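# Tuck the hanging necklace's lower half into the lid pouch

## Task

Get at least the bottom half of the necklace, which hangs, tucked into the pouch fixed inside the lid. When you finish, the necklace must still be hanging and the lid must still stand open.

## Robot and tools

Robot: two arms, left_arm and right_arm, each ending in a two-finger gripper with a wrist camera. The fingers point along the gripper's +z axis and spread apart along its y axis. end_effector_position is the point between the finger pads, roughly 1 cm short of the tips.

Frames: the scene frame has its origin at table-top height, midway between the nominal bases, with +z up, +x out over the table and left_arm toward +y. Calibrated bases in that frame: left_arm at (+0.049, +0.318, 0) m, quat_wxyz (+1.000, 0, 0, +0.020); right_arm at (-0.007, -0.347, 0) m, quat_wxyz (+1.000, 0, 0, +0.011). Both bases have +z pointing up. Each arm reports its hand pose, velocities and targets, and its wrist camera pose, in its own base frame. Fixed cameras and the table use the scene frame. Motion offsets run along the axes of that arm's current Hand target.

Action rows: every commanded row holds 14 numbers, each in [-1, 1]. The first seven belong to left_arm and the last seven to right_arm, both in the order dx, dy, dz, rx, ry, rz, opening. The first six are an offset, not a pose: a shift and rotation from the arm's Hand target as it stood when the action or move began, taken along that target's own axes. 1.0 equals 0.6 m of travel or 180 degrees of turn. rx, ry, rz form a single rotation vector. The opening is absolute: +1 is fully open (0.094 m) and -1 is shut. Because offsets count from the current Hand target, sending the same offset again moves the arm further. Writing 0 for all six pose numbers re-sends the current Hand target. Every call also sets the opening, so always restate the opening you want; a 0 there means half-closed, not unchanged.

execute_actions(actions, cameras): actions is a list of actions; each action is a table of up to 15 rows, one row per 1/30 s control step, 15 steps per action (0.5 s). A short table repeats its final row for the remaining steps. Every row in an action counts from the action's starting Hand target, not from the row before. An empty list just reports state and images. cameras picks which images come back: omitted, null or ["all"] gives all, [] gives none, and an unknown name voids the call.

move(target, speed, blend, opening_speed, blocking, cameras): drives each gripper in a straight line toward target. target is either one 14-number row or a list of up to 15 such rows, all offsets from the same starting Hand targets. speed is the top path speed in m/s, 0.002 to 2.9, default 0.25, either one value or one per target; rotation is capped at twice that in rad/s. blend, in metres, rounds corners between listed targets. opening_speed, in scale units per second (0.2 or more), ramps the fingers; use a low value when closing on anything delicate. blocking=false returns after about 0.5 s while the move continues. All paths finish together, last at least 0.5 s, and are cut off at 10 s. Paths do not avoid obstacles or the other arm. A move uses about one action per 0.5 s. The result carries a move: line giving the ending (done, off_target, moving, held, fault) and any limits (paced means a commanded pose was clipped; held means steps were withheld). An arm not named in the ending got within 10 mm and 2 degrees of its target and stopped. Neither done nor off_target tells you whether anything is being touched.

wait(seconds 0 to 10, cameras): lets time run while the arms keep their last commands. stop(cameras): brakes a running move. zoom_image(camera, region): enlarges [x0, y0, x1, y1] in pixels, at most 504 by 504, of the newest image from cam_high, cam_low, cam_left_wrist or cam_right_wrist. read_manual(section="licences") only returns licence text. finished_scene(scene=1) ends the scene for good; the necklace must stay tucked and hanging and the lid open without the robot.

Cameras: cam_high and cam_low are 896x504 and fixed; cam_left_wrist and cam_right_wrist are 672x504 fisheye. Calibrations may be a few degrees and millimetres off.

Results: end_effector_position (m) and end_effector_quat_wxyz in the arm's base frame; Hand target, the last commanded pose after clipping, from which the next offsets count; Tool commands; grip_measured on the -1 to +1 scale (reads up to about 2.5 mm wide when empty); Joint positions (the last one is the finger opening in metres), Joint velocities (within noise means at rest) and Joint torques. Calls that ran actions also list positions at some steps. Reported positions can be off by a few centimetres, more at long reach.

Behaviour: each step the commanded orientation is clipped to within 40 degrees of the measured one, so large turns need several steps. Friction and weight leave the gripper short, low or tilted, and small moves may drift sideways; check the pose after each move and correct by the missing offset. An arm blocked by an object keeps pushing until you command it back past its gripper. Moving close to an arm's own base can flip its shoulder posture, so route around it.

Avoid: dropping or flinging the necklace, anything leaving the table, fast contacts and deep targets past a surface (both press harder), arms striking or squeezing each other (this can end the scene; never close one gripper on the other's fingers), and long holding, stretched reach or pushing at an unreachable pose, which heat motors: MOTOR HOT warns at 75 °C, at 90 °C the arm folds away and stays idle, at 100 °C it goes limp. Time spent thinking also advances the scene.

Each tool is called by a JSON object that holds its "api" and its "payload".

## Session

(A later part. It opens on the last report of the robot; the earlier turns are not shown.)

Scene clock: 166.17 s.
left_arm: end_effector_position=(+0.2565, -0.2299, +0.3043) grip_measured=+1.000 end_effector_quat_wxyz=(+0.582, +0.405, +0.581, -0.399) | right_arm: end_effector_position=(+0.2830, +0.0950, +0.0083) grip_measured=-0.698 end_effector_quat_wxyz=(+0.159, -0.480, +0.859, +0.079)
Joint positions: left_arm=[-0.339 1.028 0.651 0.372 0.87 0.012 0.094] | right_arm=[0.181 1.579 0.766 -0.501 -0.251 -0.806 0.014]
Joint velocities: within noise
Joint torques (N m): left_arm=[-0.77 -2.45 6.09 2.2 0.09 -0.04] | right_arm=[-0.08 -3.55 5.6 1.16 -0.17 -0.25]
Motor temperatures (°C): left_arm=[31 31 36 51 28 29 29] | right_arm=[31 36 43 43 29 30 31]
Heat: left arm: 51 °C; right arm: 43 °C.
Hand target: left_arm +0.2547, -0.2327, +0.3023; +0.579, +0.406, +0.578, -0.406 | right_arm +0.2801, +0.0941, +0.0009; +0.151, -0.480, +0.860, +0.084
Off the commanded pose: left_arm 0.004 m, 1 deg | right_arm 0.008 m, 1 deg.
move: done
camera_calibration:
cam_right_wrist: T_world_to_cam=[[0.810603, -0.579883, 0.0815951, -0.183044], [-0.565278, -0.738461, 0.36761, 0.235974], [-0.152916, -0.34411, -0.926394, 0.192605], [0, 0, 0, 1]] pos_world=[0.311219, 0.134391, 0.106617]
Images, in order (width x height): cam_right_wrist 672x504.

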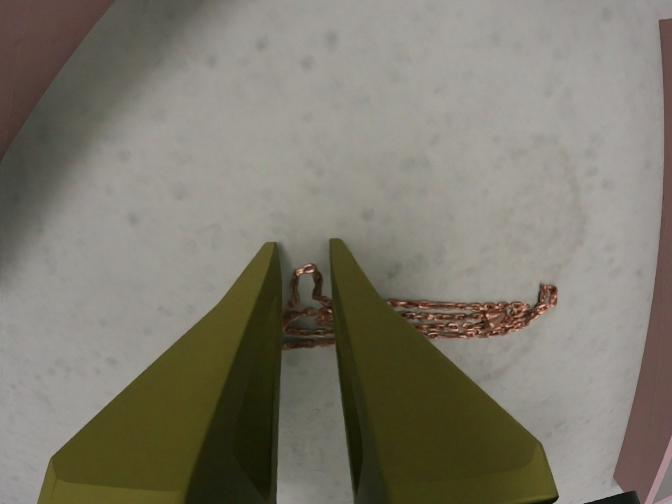

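{"api": "move", "payload": {"target": [0,0,0,0,0,0,1, 0.0012,-0.0003,0.0024,0,0,0,-0.7], "speed": 0.03, "cameras": ["cam_right_wrist"]}}

{"api": "zoom_image", "payload": {"camera": "cam_right_wrist", "region": [260, 220, 350, 310]}}

Scene clock: 166.97 s.
left_arm: end_effector_position=(+0.2565, -0.2299, +0.3043) grip_measured=+1.000 end_effector_quat_wxyz=(+0.582, +0.405, +0.581, -0.399) | right_arm: end_effector_position=(+0.2843, +0.0952, +0.0079) grip_measured=-0.698 end_effector_quat_wxyz=(+0.161, -0.480, +0.859, +0.078)
Joint positions: left_arm=[-0.339 1.028 0.651 0.372 0.87 0.012 0.094] | right_arm=[0.18 1.582 0.766 -0.494 -0.251 -0.806 0.014]
Joint velocities: within noise
Joint torques (N m): left_arm=[-0.94 -2.37 6.16 2.19 0.03 -0.08] | right_arm=[-0.13 -3.49 5.26 1.14 -0.18 -0.27]
Motor temperatures (°C): left_arm=[31 31 36 51 28 29 29] | right_arm=[31 36 43 43 29 30 31]
Heat: left arm: 51 °C; right arm: 43 °C.
Hand target: left_arm +0.2547, -0.2327, +0.3023; +0.579, +0.406, +0.578, -0.406 | right_arm +0.2802, +0.0938, -0.0007; +0.151, -0.480, +0.860, +0.084
Off the commanded pose: left_arm 0.004 m, 1 deg | right_arm 0.010 m, 1 deg.
move: done
camera_calibration:
cam_right_wrist: T_world_to_cam=[[0.810137, -0.580194, 0.0839872, -0.183755], [-0.566835, -0.738684, 0.364752, 0.237435], [-0.149587, -0.343106, -0.927309, 0.191513], [0, 0, 0, 1]] pos_world=[0.312101, 0.134485, 0.10642]
Images, in order (width x height): cam_right_wrist 672x504.

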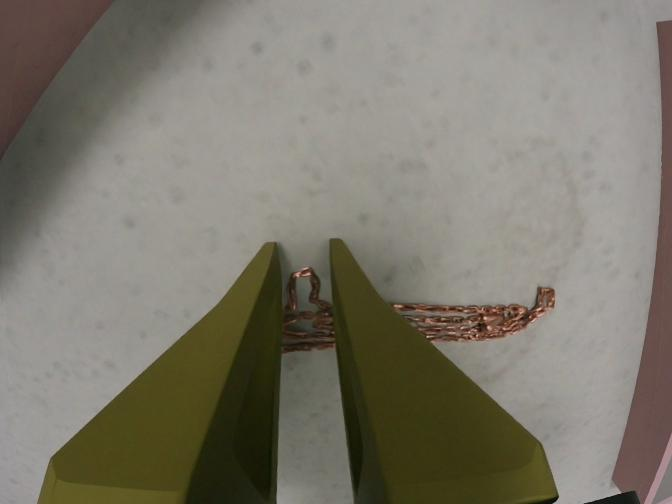

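Scaled by 5.600 from the camera's 672x504 image, which has a finer 960x720 frame.

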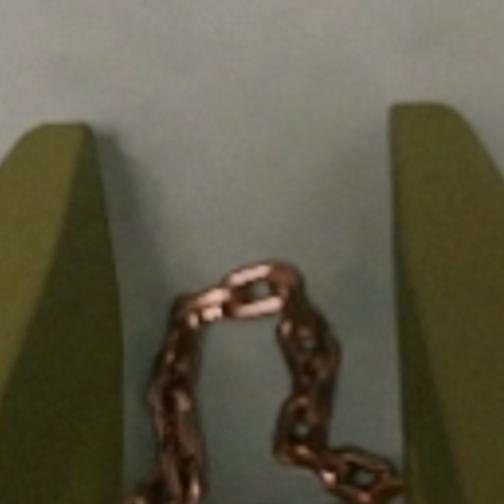

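{"api": "move", "payload": {"target": [0,0,0,0,0,0,1, 0.0026,0.0015,0.0016,0,0,0,-0.7], "speed": 0.03, "cameras": ["cam_right_wrist"]}}

{"api": "zoom_image", "payload": {"camera": "cam_right_wrist", "region": [260, 220, 350, 310]}}

Scene clock: 167.93 s.
left_arm: end_effector_position=(+0.2565, -0.2299, +0.3043) grip_measured=+1.000 end_effector_quat_wxyz=(+0.582, +0.405, +0.581, -0.399) | right_arm: end_effector_position=(+0.2839, +0.0957, +0.0075) grip_measured=-0.698 end_effector_quat_wxyz=(+0.163, -0.479, +0.859, +0.082)
Joint positions: left_arm=[-0.339 1.028 0.651 0.372 0.87 0.012 0.094] | right_arm=[0.177 1.582 0.763 -0.489 -0.259 -0.806 0.014]
Joint velocities: within noise
Joint torques (N m): left_arm=[-0.85 -2.36 6.11 2.18 0.05 -0.12] | right_arm=[0.05 -3.6 4.81 1.16 -0.14 -0.28]
Motor temperatures (°C): left_arm=[31 31 36 51 28 29 29] | right_arm=[31 36 43 43 29 30 31]
Heat: left arm: 51 °C; right arm: 43 °C.
Hand target: left_arm +0.2547, -0.2327, +0.3023; +0.579, +0.406, +0.578, -0.406 | right_arm +0.2788, +0.0932, -0.0021; +0.151, -0.480, +0.860, +0.084
Off the commanded pose: left_arm 0.004 m, 1 deg | right_arm 0.011 m, 1 deg.
move: off_target (right_arm)
camera_calibration:
cam_right_wrist: T_world_to_cam=[[0.809804, -0.581319, 0.0792848, -0.18294], [-0.567207, -0.74117, 0.359087, 0.238135], [-0.149981, -0.335761, -0.92993, 0.190594], [0, 0, 0, 1]] pos_world=[0.311803, 0.134146, 0.106233]
Images, in order (width x height): cam_right_wrist 672x504.

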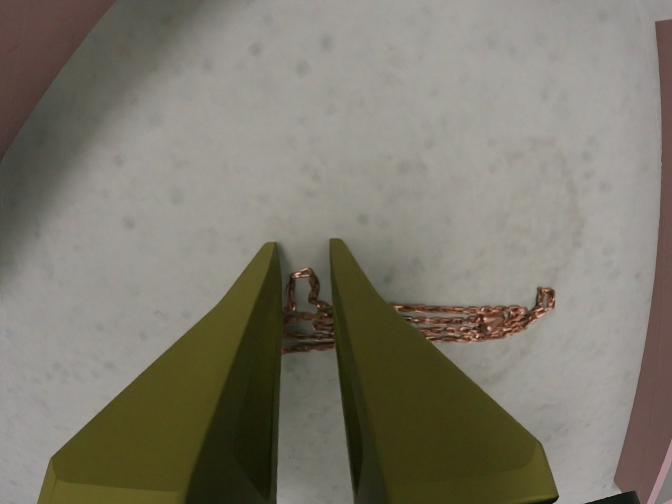

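Scaled by 5.600 from the camera's 672x504 image, which has a finer 960x720 frame.

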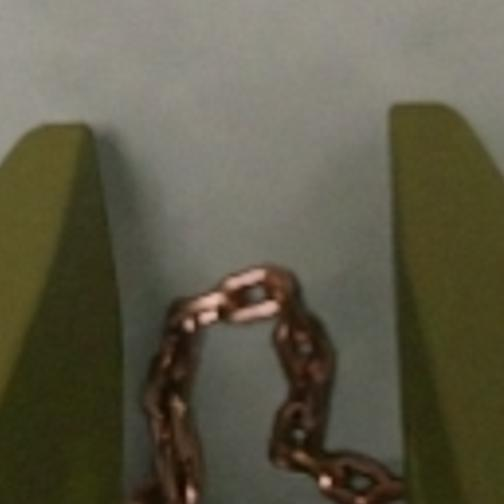

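{"api": "move", "payload": {"target": [0,0,0,0,0,0,1, 0.0013,0.0022,-0.0063,0,0,0,-0.7], "speed": 0.03, "cameras": ["cam_right_wrist"]}}

{"api": "zoom_image", "payload": {"camera": "cam_right_wrist", "region": [260, 220, 350, 310]}}

Scene clock: 168.87 s.
left_arm: end_effector_position=(+0.2565, -0.2299, +0.3043) grip_measured=+1.000 end_effector_quat_wxyz=(+0.582, +0.405, +0.581, -0.399) | right_arm: end_effector_position=(+0.2840, +0.0953, +0.0075) grip_measured=-0.698 end_effector_quat_wxyz=(+0.163, -0.478, +0.859, +0.082)
Joint positions: left_arm=[-0.339 1.028 0.651 0.372 0.87 0.012 0.094] | right_arm=[0.175 1.582 0.762 -0.488 -0.261 -0.806 0.014]
Joint velocities: within noise
Joint torques (N m): left_arm=[-0.76 -2.5 6.09 2.23 0.12 -0.05] | right_arm=[-0.02 -4.82 4.74 1.04 -0.11 -0.31]
Motor temperatures (°C): left_arm=[31 31 36 51 28 29 29] | right_arm=[31 36 43 43 29 30 31]
Heat: left arm: 51 °C; right arm: 43 °C.
Hand target: left_arm +0.2547, -0.2327, +0.3023; +0.579, +0.406, +0.578, -0.406 | right_arm +0.2766, +0.0923, +0.0012; +0.151, -0.480, +0.860, +0.084
Off the commanded pose: left_arm 0.004 m, 1 deg | right_arm 0.010 m, 1 deg.
move: done
camera_calibration:
cam_right_wrist: T_world_to_cam=[[0.808728, -0.582953, 0.0782599, -0.182804], [-0.568504, -0.740593, 0.358224, 0.238183], [-0.150869, -0.334197, -0.93035, 0.190629], [0, 0, 0, 1]] pos_world=[0.312007, 0.133538, 0.106335]
Images, in order (width x height): cam_right_wrist 672x504.

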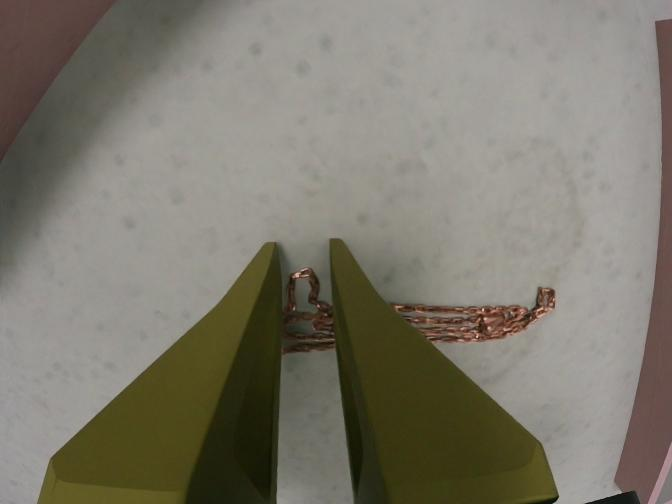

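Scaled by 5.600 from the camera's 672x504 image, which has a finer 960x720 frame.

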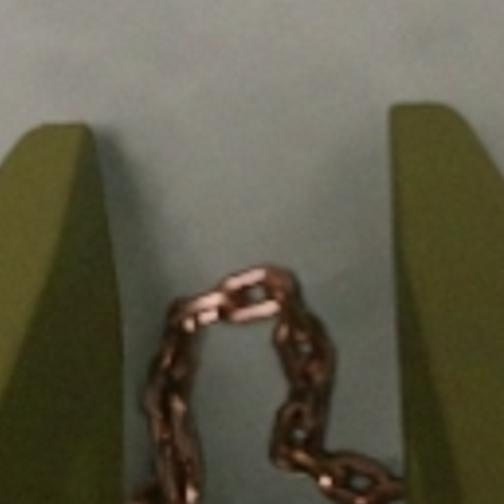

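{"api": "move", "payload": {"target": [0,0,0,0,0,0,1, 0,0,0,0,0,0,-0.97], "speed": 0.03, "opening_speed": 0.25, "cameras": ["cam_right_wrist"]}}

{"api": "zoom_image", "payload": {"camera": "cam_right_wrist", "region": [260, 210, 360, 310]}}

Scene clock: 170.37 s.
left_arm: end_effector_position=(+0.2565, -0.2299, +0.3043) grip_measured=+1.000 end_effector_quat_wxyz=(+0.582, +0.405, +0.581, -0.399) | right_arm: end_effector_position=(+0.2831, +0.0966, +0.0074) grip_measured=-0.965 end_effector_quat_wxyz=(+0.164, -0.478, +0.858, +0.087)
Joint positions: left_arm=[-0.339 1.028 0.651 0.372 0.87 0.012 0.094] | right_arm=[0.175 1.582 0.761 -0.488 -0.27 -0.806 0.002]
Joint velocities: within noise
Joint torques (N m): left_arm=[-0.84 -2.41 6.01 2.22 0.1 -0.11] | right_arm=[0.01 -4.79 4.83 1.03 -0.03 -0.31]
Motor temperatures (°C): left_arm=[31 31 36 51 28 29 29] | right_arm=[31 36 43 43 29 30 31]
Heat: left arm: 51 °C; right arm: 43 °C.
Hand target: left_arm +0.2547, -0.2327, +0.3023; +0.579, +0.406, +0.578, -0.406 | right_arm +0.2766, +0.0922, +0.0012; +0.151, -0.480, +0.860, +0.084
Off the commanded pose: left_arm 0.004 m, 1 deg | right_arm 0.010 m, 1 deg.
move: done
camera_calibration:
cam_right_wrist: T_world_to_cam=[[0.810262, -0.581736, 0.0711211, -0.181811], [-0.56577, -0.744758, 0.353892, 0.238335], [-0.152904, -0.326983, -0.932578, 0.190718], [0, 0, 0, 1]] pos_world=[0.311319, 0.134098, 0.106446]
Images, in order (width x height): cam_right_wrist 672x504.

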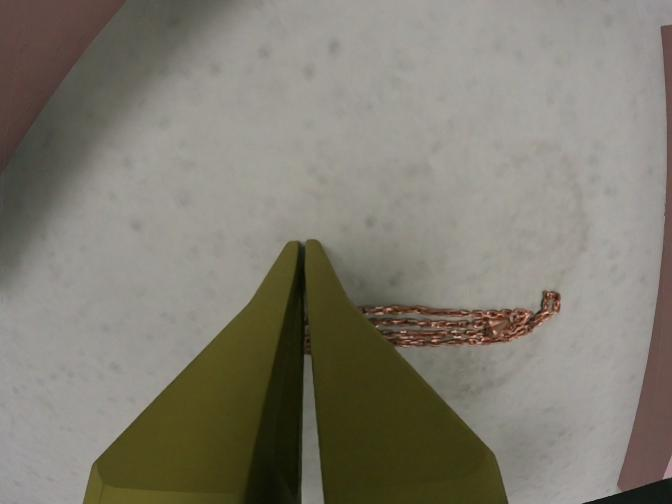

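Scaled by 5.040 from the camera's 672x504 image, which has a finer 960x720 frame.

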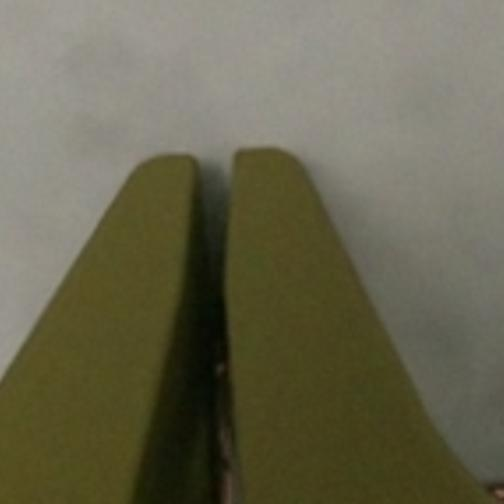

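{"api": "move", "payload": {"target": [[0,0,0,0,0,0,1, 0,0,0,0,0,0,-1],[0,0,0,0,0,0,1, -0.0057,0,-0.0157,0,0,0,-1]], "speed": 0.03, "opening_speed": 0.25, "cameras": ["cam_right_wrist", "cam_left_wrist"]}}

{"api": "zoom_image", "payload": {"camera": "cam_right_wrist", "region": [260, 210, 360, 310]}}

Scene clock: 172.20 s.
left_arm: end_effector_position=(+0.2565, -0.2299, +0.3043) grip_measured=+1.000 end_effector_quat_wxyz=(+0.582, +0.405, +0.581, -0.399) | right_arm: end_effector_position=(+0.2798, +0.0962, +0.0075) grip_measured=-0.998 end_effector_quat_wxyz=(+0.159, -0.478, +0.859, +0.089)
Joint positions: left_arm=[-0.339 1.028 0.651 0.372 0.87 0.012 0.094] | right_arm=[0.175 1.577 0.759 -0.503 -0.271 -0.806 0]
Joint velocities: within noise
Joint torques (N m): left_arm=[-0.66 -2.47 5.96 2.17 0.03 -0.07] | right_arm=[0.01 -6.3 7.16 0.7 -0.01 -0.31]
Motor temperatures (°C): left_arm=[31 31 36 51 28 29 29] | right_arm=[31 36 43 43 29 30 31]
Heat: left arm: 51 °C; right arm: 43 °C.
Hand target: left_arm +0.2547, -0.2327, +0.3023; +0.579, +0.406, +0.578, -0.406 | right_arm +0.2766, +0.0922, +0.0113; +0.152, -0.480, +0.860, +0.084
Off the commanded pose: left_arm 0.004 m, 1 deg | right_arm 0.006 m, 1 deg.
move: done
camera_calibration:
cam_left_wrist: T_world_to_cam=[[-0.943338, -0.330176, -0.0331142, 0.169973], [-0.209089, 0.668925, -0.713317, 0.428418], [0.257671, -0.665975, -0.700059, 0.0990463], [0, 0, 0, 1]] pos_world=[0.224399, -0.164496, 0.380564]
cam_right_wrist: T_world_to_cam=[[0.811146, -0.581485, 0.0625866, -0.179543], [-0.561614, -0.744594, 0.36079, 0.234915], [-0.163193, -0.327803, -0.930545, 0.193067], [0, 0, 0, 1]] pos_world=[0.309075, 0.133802, 0.106139]
Images, in order (width x height): cam_left_wrist 672x504, cam_right_wrist 672x504.

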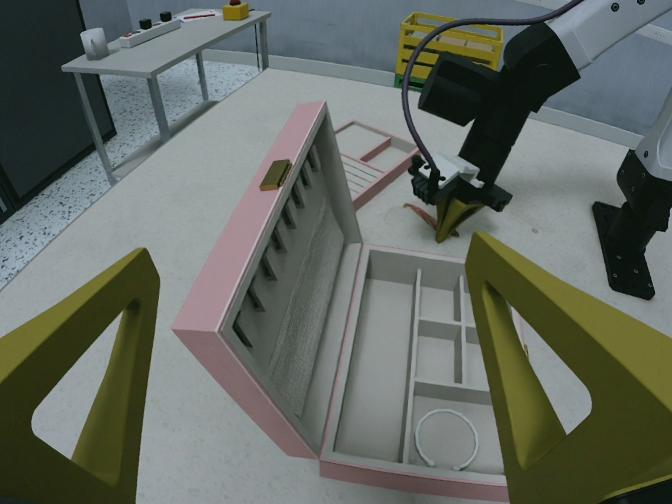

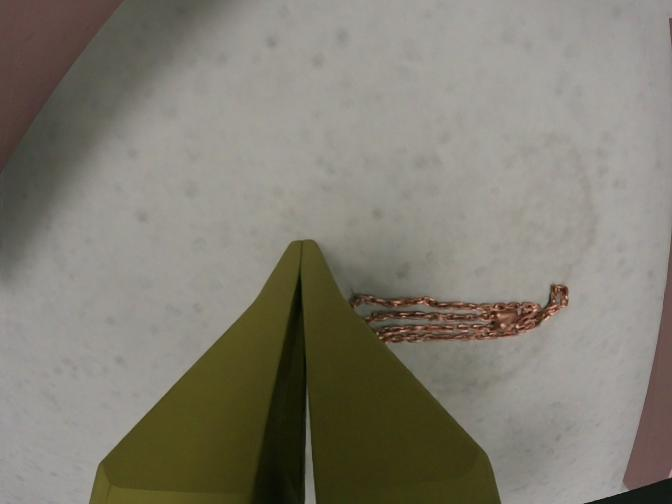

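Scaled by 5.040 from the camera's 672x504 image, which has a finer 960x720 frame.

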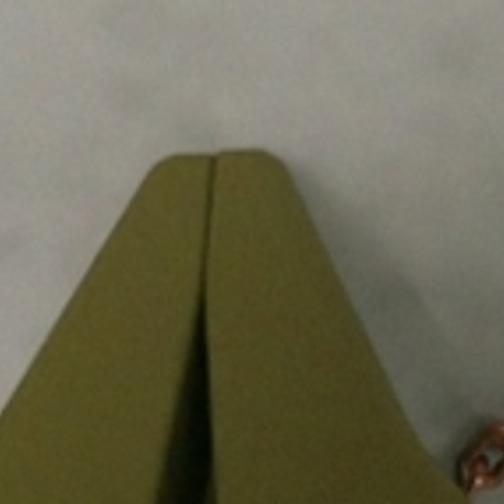

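{"api": "move", "payload": {"target": [0,0,0,0,0,0,1, -0.0171,0,-0.047,0,0,0,-1], "speed": 0.1, "cameras": ["cam_right_wrist"]}}

{"api": "zoom_image", "payload": {"camera": "cam_right_wrist", "region": [250, 200, 370, 320]}}

Scene clock: 173.93 s.
left_arm: end_effector_position=(+0.2565, -0.2299, +0.3043) grip_measured=+1.000 end_effector_quat_wxyz=(+0.582, +0.405, +0.581, -0.399) | right_arm: end_effector_position=(+0.2719, +0.0944, +0.0326) grip_measured=-0.998 end_effector_quat_wxyz=(+0.142, -0.477, +0.862, +0.094)
Joint positions: left_arm=[-0.339 1.028 0.651 0.372 0.87 0.012 0.094] | right_arm=[0.175 1.519 0.826 -0.663 -0.268 -0.806 0]
Joint velocities: within noise
Joint torques (N m): left_arm=[-0.72 -2.36 6.11 2.22 0.02 -0.09] | right_arm=[0.01 -6.27 8.38 0.87 -0.04 -0.3]
Motor temperatures (°C): left_arm=[31 31 36 51 28 29 29] | right_arm=[31 36 43 43 29 30 31]
Heat: left arm: 51 °C; right arm: 43 °C.
Hand target: left_arm +0.2547, -0.2327, +0.3023; +0.579, +0.406, +0.578, -0.406 | right_arm +0.2767, +0.0923, +0.0413; +0.152, -0.480, +0.860, +0.084
Off the commanded pose: left_arm 0.004 m, 1 deg | right_arm 0.010 m, 2 deg.
move: done
camera_calibration:
cam_right_wrist: T_world_to_cam=[[0.812633, -0.581423, 0.0396869, -0.175402], [-0.549202, -0.741258, 0.385893, 0.215599], [-0.194949, -0.335386, -0.921689, 0.223659], [0, 0, 0, 1]] pos_world=[0.304547, 0.132844, 0.129908]
Images, in order (width x height): cam_right_wrist 672x504.

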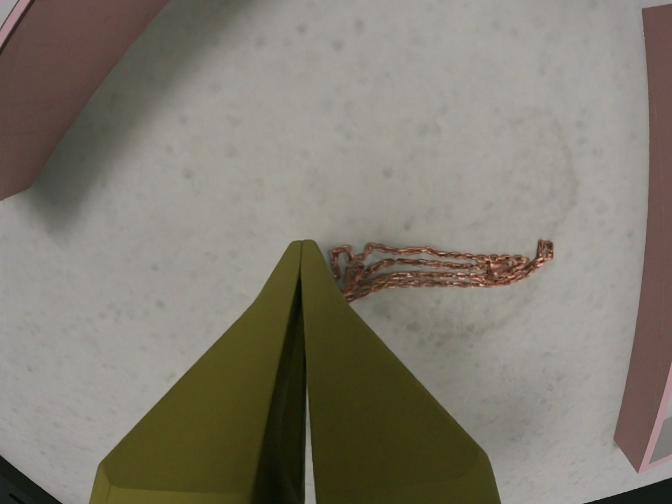

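Scaled by 4.200 from the camera's 672x504 image, which has a finer 960x720 frame.

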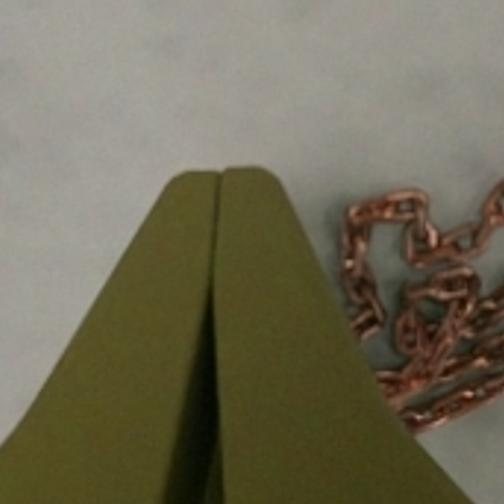

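{"api": "zoom_image", "payload": {"camera": "cam_right_wrist", "region": [320, 220, 450, 310]}}

{"api": "zoom_image", "payload": {"camera": "cam_right_wrist", "region": [440, 220, 570, 310]}}

Scaled by 3.877 from the camera's 672x504 image, which has a finer 960x720 frame.

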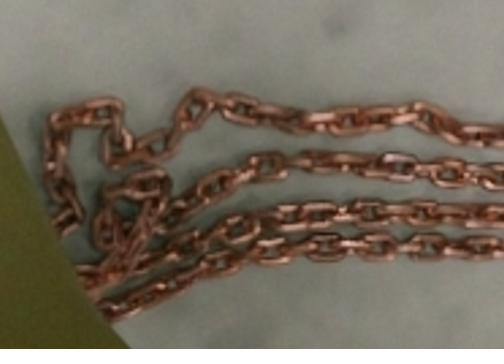

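Scaled by 3.877 from the camera's 672x504 image, which has a finer 960x720 frame.

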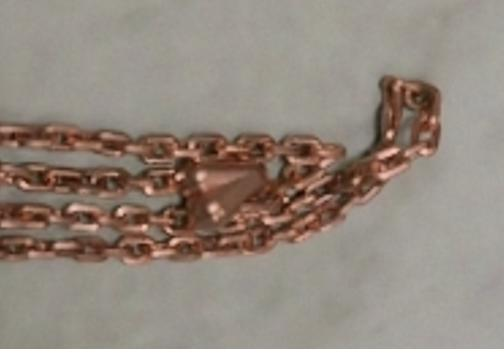

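{"api": "move", "payload": {"target": [0,0,0,0,0,0,1, 0.0049,-0.0111,-0.0083,0,0,0,-0.7], "speed": 0.06, "cameras": ["cam_right_wrist"]}}

{"api": "zoom_image", "payload": {"camera": "cam_right_wrist", "region": [250, 200, 370, 320]}}

Scene clock: 182.73 s.
left_arm: end_effector_position=(+0.2565, -0.2299, +0.3043) grip_measured=+1.000 end_effector_quat_wxyz=(+0.582, +0.405, +0.581, -0.399) | right_arm: end_effector_position=(+0.2750, +0.0862, +0.0363) grip_measured=-0.702 end_effector_quat_wxyz=(+0.142, -0.476, +0.863, +0.090)
Joint positions: left_arm=[-0.339 1.028 0.651 0.372 0.87 0.012 0.094] | right_arm=[0.145 1.519 0.844 -0.688 -0.268 -0.834 0.014]
Joint velocities: within noise
Joint torques (N m): left_arm=[-0.99 -2.36 6.28 2.18 0.07 0] | right_arm=[-0.03 -5.98 8.61 0.82 -0.1 -0.38]
Motor temperatures (°C): left_arm=[31 31 36 51 28 29 29] | right_arm=[31 36 44 42 29 30 31]
Heat: left arm: 51 °C; right arm: 44 °C.
Hand target: left_arm +0.2547, -0.2327, +0.3023; +0.579, +0.406, +0.578, -0.406 | right_arm +0.2799, +0.0850, +0.0449; +0.152, -0.480, +0.860, +0.084
Off the commanded pose: left_arm 0.004 m, 1 deg | right_arm 0.010 m, 1 deg.
move: done
camera_calibration:
cam_right_wrist: T_world_to_cam=[[0.810223, -0.584421, 0.0446041, -0.182121], [-0.552878, -0.736789, 0.389189, 0.210283], [-0.194587, -0.339991, -0.920077, 0.225216], [0, 0, 0, 1]] pos_world=[0.307644, 0.12507, 0.1335]
Images, in order (width x height): cam_right_wrist 672x504.

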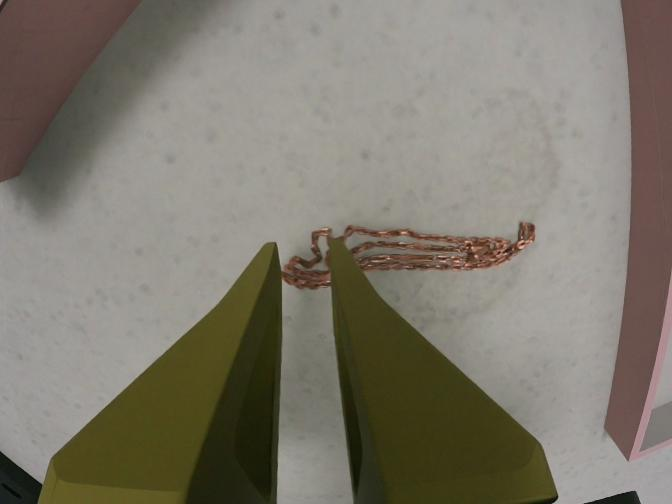

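Scaled by 4.200 from the camera's 672x504 image, which has a finer 960x720 frame.

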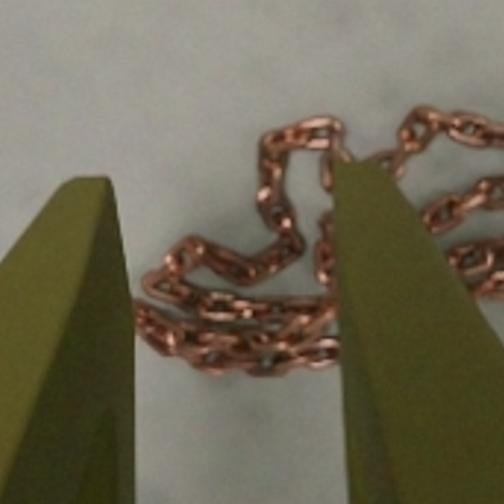

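{"api": "move", "payload": {"target": [0,0,0,0,0,0,1, 0.0209,0.0041,0.05075,0,0,0,-0.7], "speed": 0.06, "cameras": ["cam_right_wrist"]}}

{"api": "zoom_image", "payload": {"camera": "cam_right_wrist", "region": [260, 220, 350, 310]}}

Scene clock: 184.47 s.
left_arm: end_effector_position=(+0.2565, -0.2299, +0.3043) grip_measured=+1.000 end_effector_quat_wxyz=(+0.582, +0.405, +0.581, -0.399) | right_arm: end_effector_position=(+0.2789, +0.0867, +0.0181) grip_measured=-0.702 end_effector_quat_wxyz=(+0.158, -0.477, +0.861, +0.084)
Joint positions: left_arm=[-0.339 1.028 0.651 0.372 0.87 0.012 0.094] | right_arm=[0.145 1.543 0.777 -0.562 -0.268 -0.834 0.014]
Joint velocities: within noise
Joint torques (N m): left_arm=[-1.11 -2.82 6.17 2.23 0.07 -0.11] | right_arm=[0.08 -3.74 5.81 1.16 -0.11 -0.32]
Motor temperatures (°C): left_arm=[31 31 36 51 28 29 29] | right_arm=[31 36 44 42 29 30 31]
Heat: left arm: 51 °C; right arm: 44 °C.
Hand target: left_arm +0.2547, -0.2327, +0.3023; +0.579, +0.406, +0.578, -0.406 | right_arm +0.2771, +0.0851, +0.0121; +0.152, -0.480, +0.860, +0.084
Off the commanded pose: left_arm 0.004 m, 1 deg | right_arm 0.006 m, 1 deg.
move: done
camera_calibration:
cam_right_wrist: T_world_to_cam=[[0.808472, -0.58444, 0.0693007, -0.184077], [-0.565501, -0.738807, 0.366569, 0.224052], [-0.163038, -0.33555, -0.927806, 0.200258], [0, 0, 0, 1]] pos_world=[0.308172, 0.125146, 0.116426]
Images, in order (width x height): cam_right_wrist 672x504.

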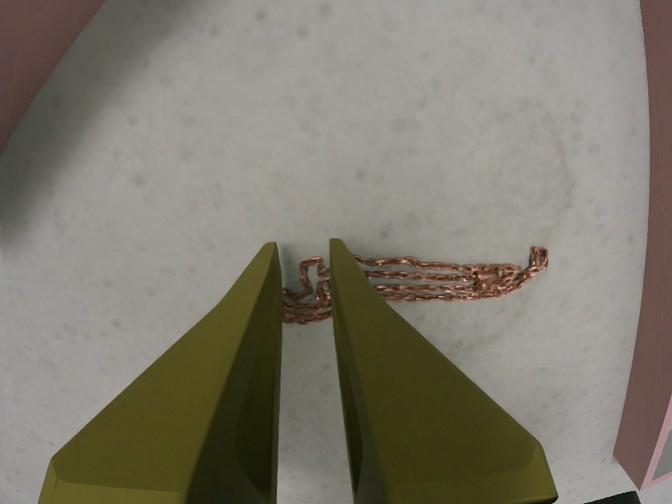

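Scaled by 5.600 from the camera's 672x504 image, which has a finer 960x720 frame.

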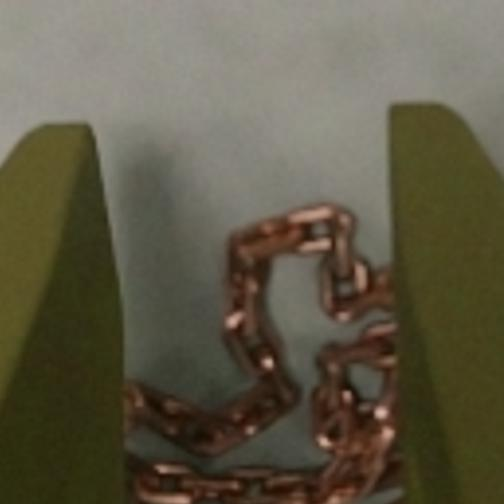

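{"api": "move", "payload": {"target": [0,0,0,0,0,0,1, 0.0095,-0.0033,0.0189,0,0,0,-0.7], "speed": 0.04, "cameras": ["cam_right_wrist"]}}

{"api": "zoom_image", "payload": {"camera": "cam_right_wrist", "region": [260, 220, 350, 310]}}

Scene clock: 186.67 s.
left_arm: end_effector_position=(+0.2565, -0.2299, +0.3043) grip_measured=+1.000 end_effector_quat_wxyz=(+0.582, +0.405, +0.581, -0.399) | right_arm: end_effector_position=(+0.2819, +0.0853, +0.0079) grip_measured=-0.702 end_effector_quat_wxyz=(+0.162, -0.477, +0.860, +0.083)
Joint positions: left_arm=[-0.339 1.028 0.651 0.372 0.87 0.012 0.094] | right_arm=[0.137 1.572 0.756 -0.506 -0.271 -0.842 0.014]
Joint velocities: within noise
Joint torques (N m): left_arm=[-1.02 -2.55 6.05 2.14 0.08 -0.11] | right_arm=[-0.02 -3.54 5.18 1.16 -0.1 -0.31]
Motor temperatures (°C): left_arm=[31 31 36 51 28 29 29] | right_arm=[31 36 43 42 29 30 31]
Heat: left arm: 51 °C; right arm: 43 °C.
Hand target: left_arm +0.2547, -0.2327, +0.3023; +0.579, +0.406, +0.578, -0.406 | right_arm +0.2780, +0.0827, -0.0006; +0.151, -0.480, +0.860, +0.084
Off the commanded pose: left_arm 0.004 m, 1 deg | right_arm 0.010 m, 1 deg.
move: done
camera_calibration:
cam_right_wrist: T_world_to_cam=[[0.808215, -0.584117, 0.0748039, -0.18663], [-0.568045, -0.7398, 0.360584, 0.229224], [-0.155283, -0.333921, -0.929722, 0.18858], [0, 0, 0, 1]] pos_world=[0.310331, 0.123537, 0.106633]
Images, in order (width x height): cam_right_wrist 672x504.

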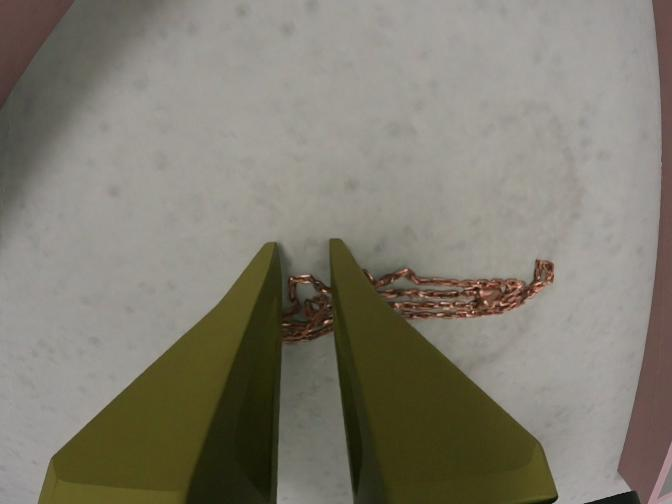

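Scaled by 5.600 from the camera's 672x504 image, which has a finer 960x720 frame.

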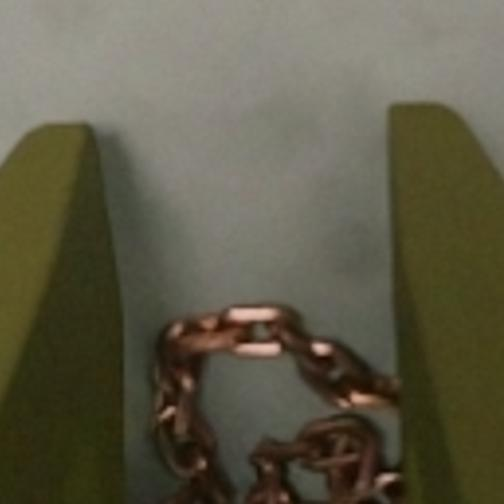

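{"api": "move", "payload": {"target": [[0,0,0,0,0,0,1, -0.0285,0,-0.0783,0,0,0,-0.7],[0,0,0,0,0,0,1, -0.0212,-0.1027,-0.1086,0.0904,0.0853,0.5126,-0.7]], "speed": [0.1,0.2], "cameras": ["cam_right_wrist", "cam_left_wrist"]}}

Scene clock: 194.77 s.
left_arm: end_effector_position=(+0.2565, -0.2299, +0.3043) grip_measured=+1.000 end_effector_quat_wxyz=(+0.582, +0.405, +0.581, -0.399) | right_arm: end_effector_position=(+0.3225, +0.0449, +0.0668) grip_measured=-0.702 end_effector_quat_wxyz=(+0.004, +0.291, +0.957, +0.008)
Joint positions: left_arm=[-0.339 1.028 0.651 0.372 0.87 0.012 0.094] | right_arm=[0.133 1.787 1.312 -1.081 -0.011 0.724 0.014]
Joint velocities: within noise
Joint torques (N m): left_arm=[-0.91 -2.51 6.12 2.2 0.1 -0.06] | right_arm=[-0.06 -5.42 8.68 0.38 0.23 -0.05]
Motor temperatures (°C): left_arm=[31 31 36 52 28 29 29] | right_arm=[31 37 43 41 29 29 31]
Heat: left arm: 52 °C; right arm: 43 °C.
Hand target: left_arm +0.2547, -0.2327, +0.3023; +0.579, +0.406, +0.578, -0.406 | right_arm +0.3250, +0.0417, +0.0651; +0.000, +0.300, +0.954, +0.000
Off the commanded pose: left_arm 0.004 m, 1 deg | right_arm 0.005 m, 2 deg.
move: done
camera_calibration:
cam_left_wrist: T_world_to_cam=[[-0.943338, -0.330176, -0.0331142, 0.169973], [-0.209089, 0.668925, -0.713317, 0.428418], [0.257671, -0.665975, -0.700059, 0.0990463], [0, 0, 0, 1]] pos_world=[0.224399, -0.164496, 0.380564]
cam_right_wrist: T_world_to_cam=[[-0.588662, -0.80572, 0.0655171, 0.213584], [-0.574007, 0.473685, 0.667936, 0.128083], [-0.569204, 0.355581, -0.741329, 0.326065], [0, 0, 0, 1]] pos_world=[0.384847, -0.00452538, 0.142177]
Images, in order (width x height): cam_left_wrist 672x504, cam_right_wrist 672x504.

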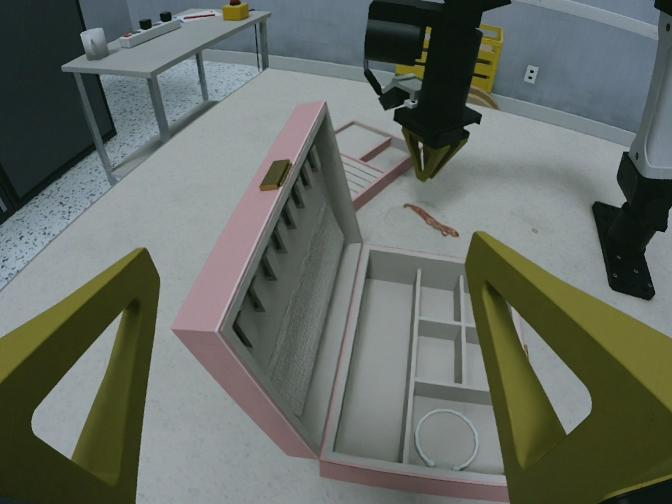

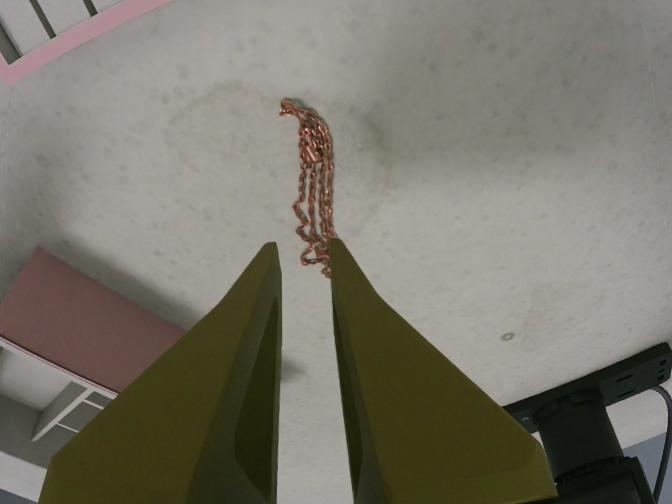

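{"api": "execute_actions", "payload": {"actions": []}}

{"api": "zoom_image", "payload": {"camera": "cam_right_wrist", "region": [240, 80, 380, 290]}}

Scene clock: 195.63 s.
left_arm: end_effector_position=(+0.2565, -0.2299, +0.3043) grip_measured=+1.000 end_effector_quat_wxyz=(+0.582, +0.405, +0.581, -0.399) | right_arm: end_effector_position=(+0.3225, +0.0449, +0.0669) grip_measured=-0.702 end_effector_quat_wxyz=(+0.005, +0.292, +0.956, +0.008)
Joint positions: left_arm=[-0.339 1.028 0.651 0.372 0.87 0.012 0.094] | right_arm=[0.133 1.787 1.313 -1.082 -0.01 0.725 0.014]
Joint velocities: within noise
Joint torques (N m): left_arm=[-1.06 -2.4 5.97 2.16 0.09 -0.08] | right_arm=[-0.03 -5.42 8.62 0.39 0.23 -0.06]
Motor temperatures (°C): left_arm=[31 31 36 52 28 29 29] | right_arm=[31 37 44 41 29 29 31]
Heat: left arm: 52 °C; right arm: 44 °C.
Hand target: left_arm +0.2547, -0.2327, +0.3023; +0.579, +0.406, +0.578, -0.406 | right_arm +0.3250, +0.0417, +0.0651; +0.000, +0.300, +0.954, +0.000
Tool commands: left_gripper/opening=+1.0 right_gripper/opening=-0.7
Off the commanded pose: left_arm 0.004 m, 1 deg | right_arm 0.004 m, 1 deg.
camera_calibration:
cam_left_wrist: T_world_to_cam=[[-0.943338, -0.330176, -0.0331142, 0.169973], [-0.209089, 0.668925, -0.713317, 0.428418], [0.257671, -0.665975, -0.700059, 0.0990463], [0, 0, 0, 1]] pos_world=[0.224399, -0.164496, 0.380564]
cam_right_wrist: T_world_to_cam=[[-0.589243, -0.805269, 0.0658354, 0.213676], [-0.573703, 0.474386, 0.6677, 0.127983], [-0.56891, 0.355667, -0.741514, 0.326088], [0, 0, 0, 1]] pos_world=[0.384846, -0.00462561, 0.142278]

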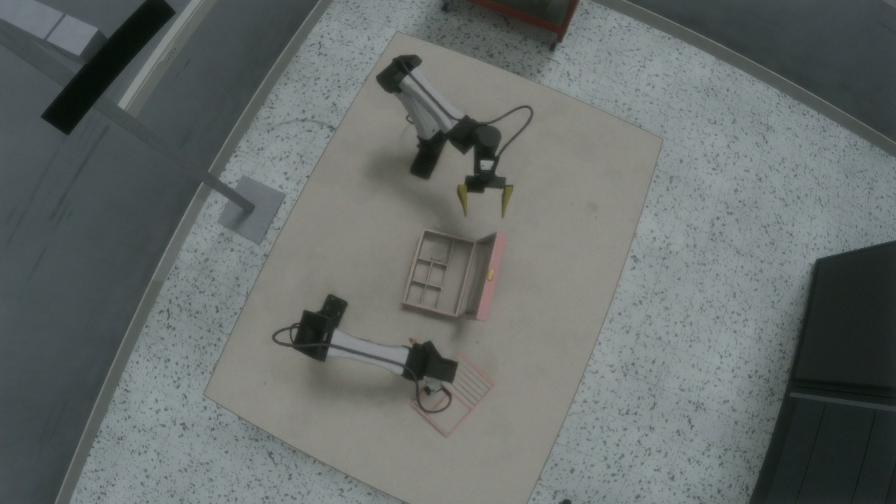

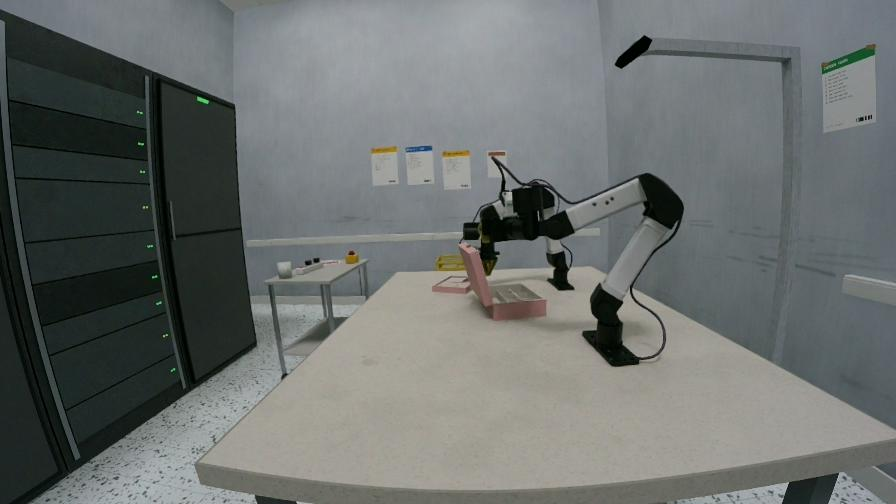

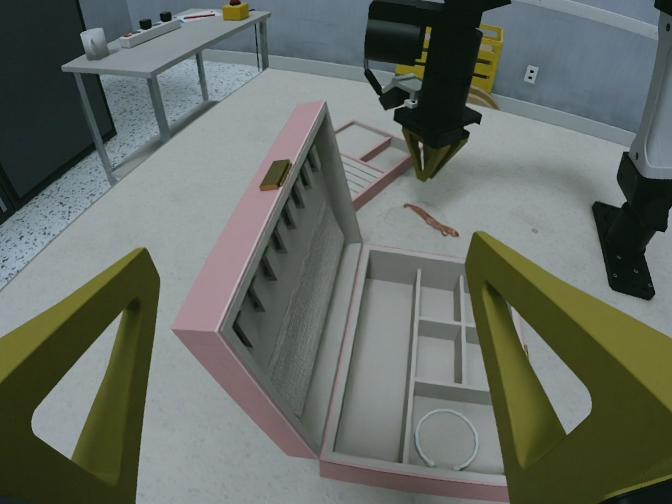

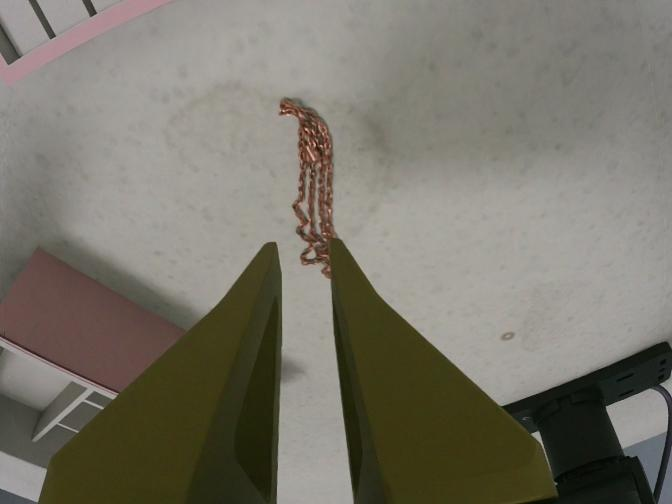

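Scaled by 2.400 from the camera's 672x504 image, which has a finer 960x720 frame.

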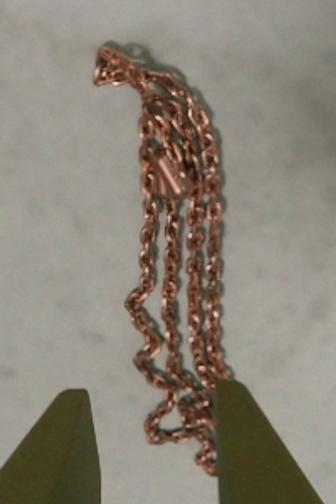

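{"api": "zoom_image", "payload": {"camera": "cam_right_wrist", "region": [275, 90, 345, 190]}}

Scaled by 5.040 from the camera's 672x504 image, which has a finer 960x720 frame.

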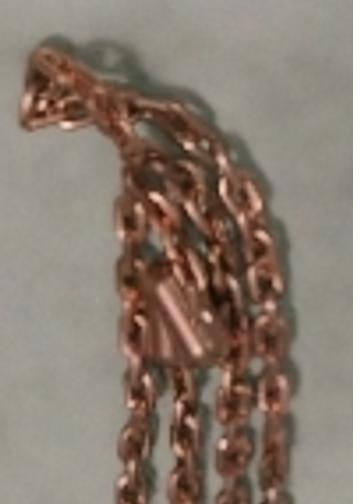

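{"api": "zoom_image", "payload": {"camera": "cam_right_wrist", "region": [260, 190, 350, 300]}}

Scaled by 4.582 from the camera's 672x504 image, which has a finer 960x720 frame.

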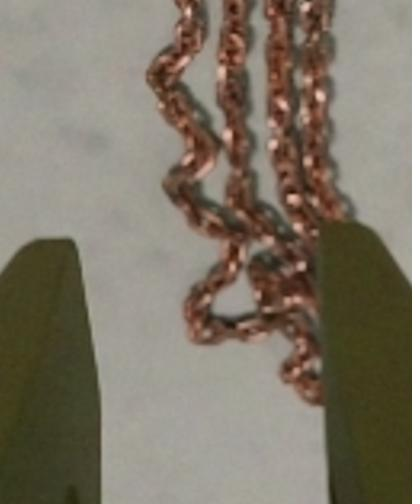

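{"api": "move", "payload": {"target": [0,0,0,0,0,0,1, 0.04519,0.01658,0.04183,0.0029,-0.1111,0.01667,-0.8085], "speed": 0.08, "cameras": ["cam_right_wrist"]}}

Scene clock: 206.53 s.
left_arm: end_effector_position=(+0.2565, -0.2299, +0.3043) grip_measured=+1.000 end_effector_quat_wxyz=(+0.582, +0.405, +0.581, -0.399) | right_arm: end_effector_position=(+0.3074, +0.0655, +0.0339) grip_measured=-0.807 end_effector_quat_wxyz=(+0.150, +0.315, +0.935, -0.062)
Joint positions: left_arm=[-0.339 1.028 0.651 0.372 0.87 0.012 0.094] | right_arm=[0.366 1.663 0.986 -0.736 0.287 0.992 0.009]
Joint velocities: within noise
Joint torques (N m): left_arm=[-0.98 -2.5 6.28 2.23 0.04 -0.11] | right_arm=[0.62 -7.97 5.68 0.93 0.43 -0.03]
Motor temperatures (°C): left_arm=[31 31 36 52 28 29 29] | right_arm=[31 37 44 41 29 29 31]
Heat: left arm: 52 °C; right arm: 44 °C.
Hand target: left_arm +0.2547, -0.2327, +0.3023; +0.579, +0.406, +0.579, -0.406 | right_arm +0.3085, +0.0653, +0.0399; +0.165, +0.321, +0.931, -0.057
Off the commanded pose: left_arm 0.004 m, 1 deg | right_arm 0.006 m, 2 deg.
move: done
camera_calibration:
cam_right_wrist: T_world_to_cam=[[-0.654236, -0.751226, 0.0873798, 0.239261], [-0.669124, 0.628805, 0.396077, 0.159826], [-0.352488, 0.20066, -0.91405, 0.235188], [0, 0, 0, 1]] pos_world=[0.346378, 0.0320471, 0.130764]
Images, in order (width x height): cam_right_wrist 672x504.

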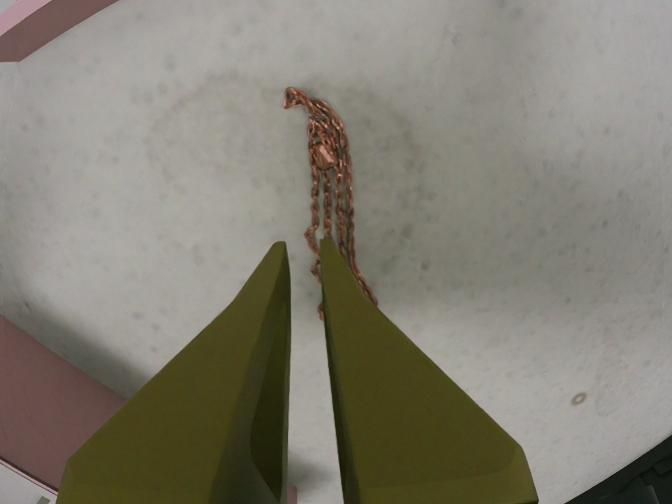

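{"api": "zoom_image", "payload": {"camera": "cam_right_wrist", "region": [270, 130, 390, 330]}}

Scaled by 2.520 from the camera's 672x504 image, which has a finer 960x720 frame.

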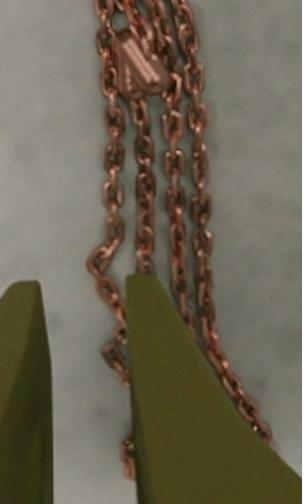

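{"api": "zoom_image", "payload": {"camera": "cam_right_wrist", "region": [290, 195, 350, 265]}}

Scaled by 7.200 from the camera's 672x504 image, which has a finer 960x720 frame.

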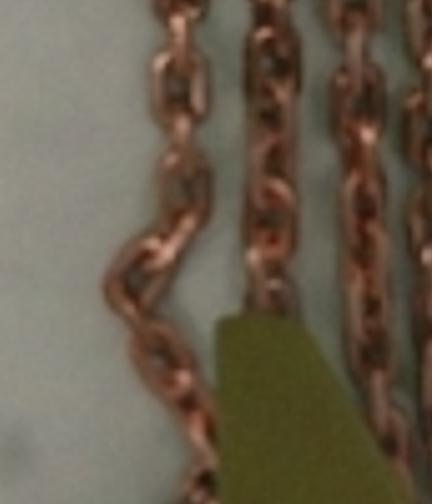

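{"api": "move", "payload": {"target": [0,0,0,0,0,0,1, 0.006985,0.003386,0.03187,0,0,0,-0.8085], "speed": 0.05, "cameras": ["cam_right_wrist"]}}

{"api": "zoom_image", "payload": {"camera": "cam_right_wrist", "region": [280, 200, 370, 305]}}

Scene clock: 208.87 s.
left_arm: end_effector_position=(+0.2565, -0.2299, +0.3043) grip_measured=+1.000 end_effector_quat_wxyz=(+0.582, +0.405, +0.581, -0.399) | right_arm: end_effector_position=(+0.3139, +0.0678, +0.0279) grip_measured=-0.807 end_effector_quat_wxyz=(+0.168, +0.317, +0.932, -0.048)
Joint positions: left_arm=[-0.339 1.028 0.651 0.372 0.87 0.012 0.094] | right_arm=[0.366 1.663 0.951 -0.654 0.288 0.992 0.009]
Joint velocities: within noise
Joint torques (N m): left_arm=[-0.91 -2.48 6.02 2.21 0.04 -0.14] | right_arm=[0.32 -4.52 5.68 0.99 0.42 -0.11]
Motor temperatures (°C): left_arm=[31 31 36 52 28 29 29] | right_arm=[31 37 44 41 29 29 31]
Heat: left arm: 52 °C; right arm: 44 °C.
Hand target: left_arm +0.2547, -0.2327, +0.3023; +0.579, +0.406, +0.579, -0.406 | right_arm +0.3118, +0.0653, +0.0205; +0.165, +0.321, +0.931, -0.057
Off the commanded pose: left_arm 0.004 m, 1 deg | right_arm 0.008 m, 1 deg.
move: done
camera_calibration:
cam_right_wrist: T_world_to_cam=[[-0.657612, -0.751903, 0.0467791, 0.248039], [-0.68573, 0.623138, 0.376129, 0.171379], [-0.311962, 0.215269, -0.925386, 0.218055], [0, 0, 0, 1]] pos_world=[0.348658, 0.0327679, 0.125722]
Images, in order (width x height): cam_right_wrist 672x504.

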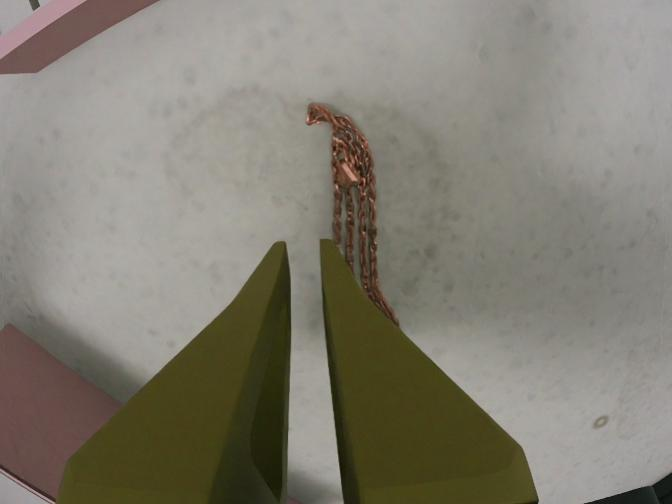

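Scaled by 4.800 from the camera's 672x504 image, which has a finer 960x720 frame.

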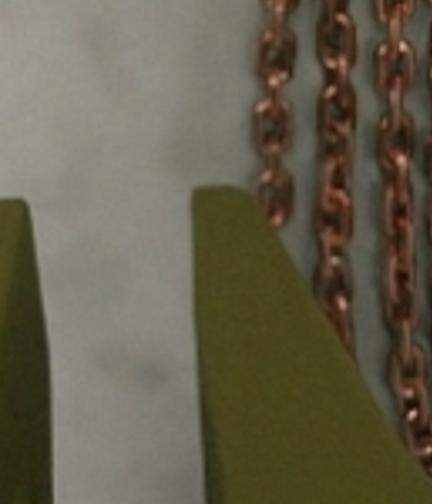

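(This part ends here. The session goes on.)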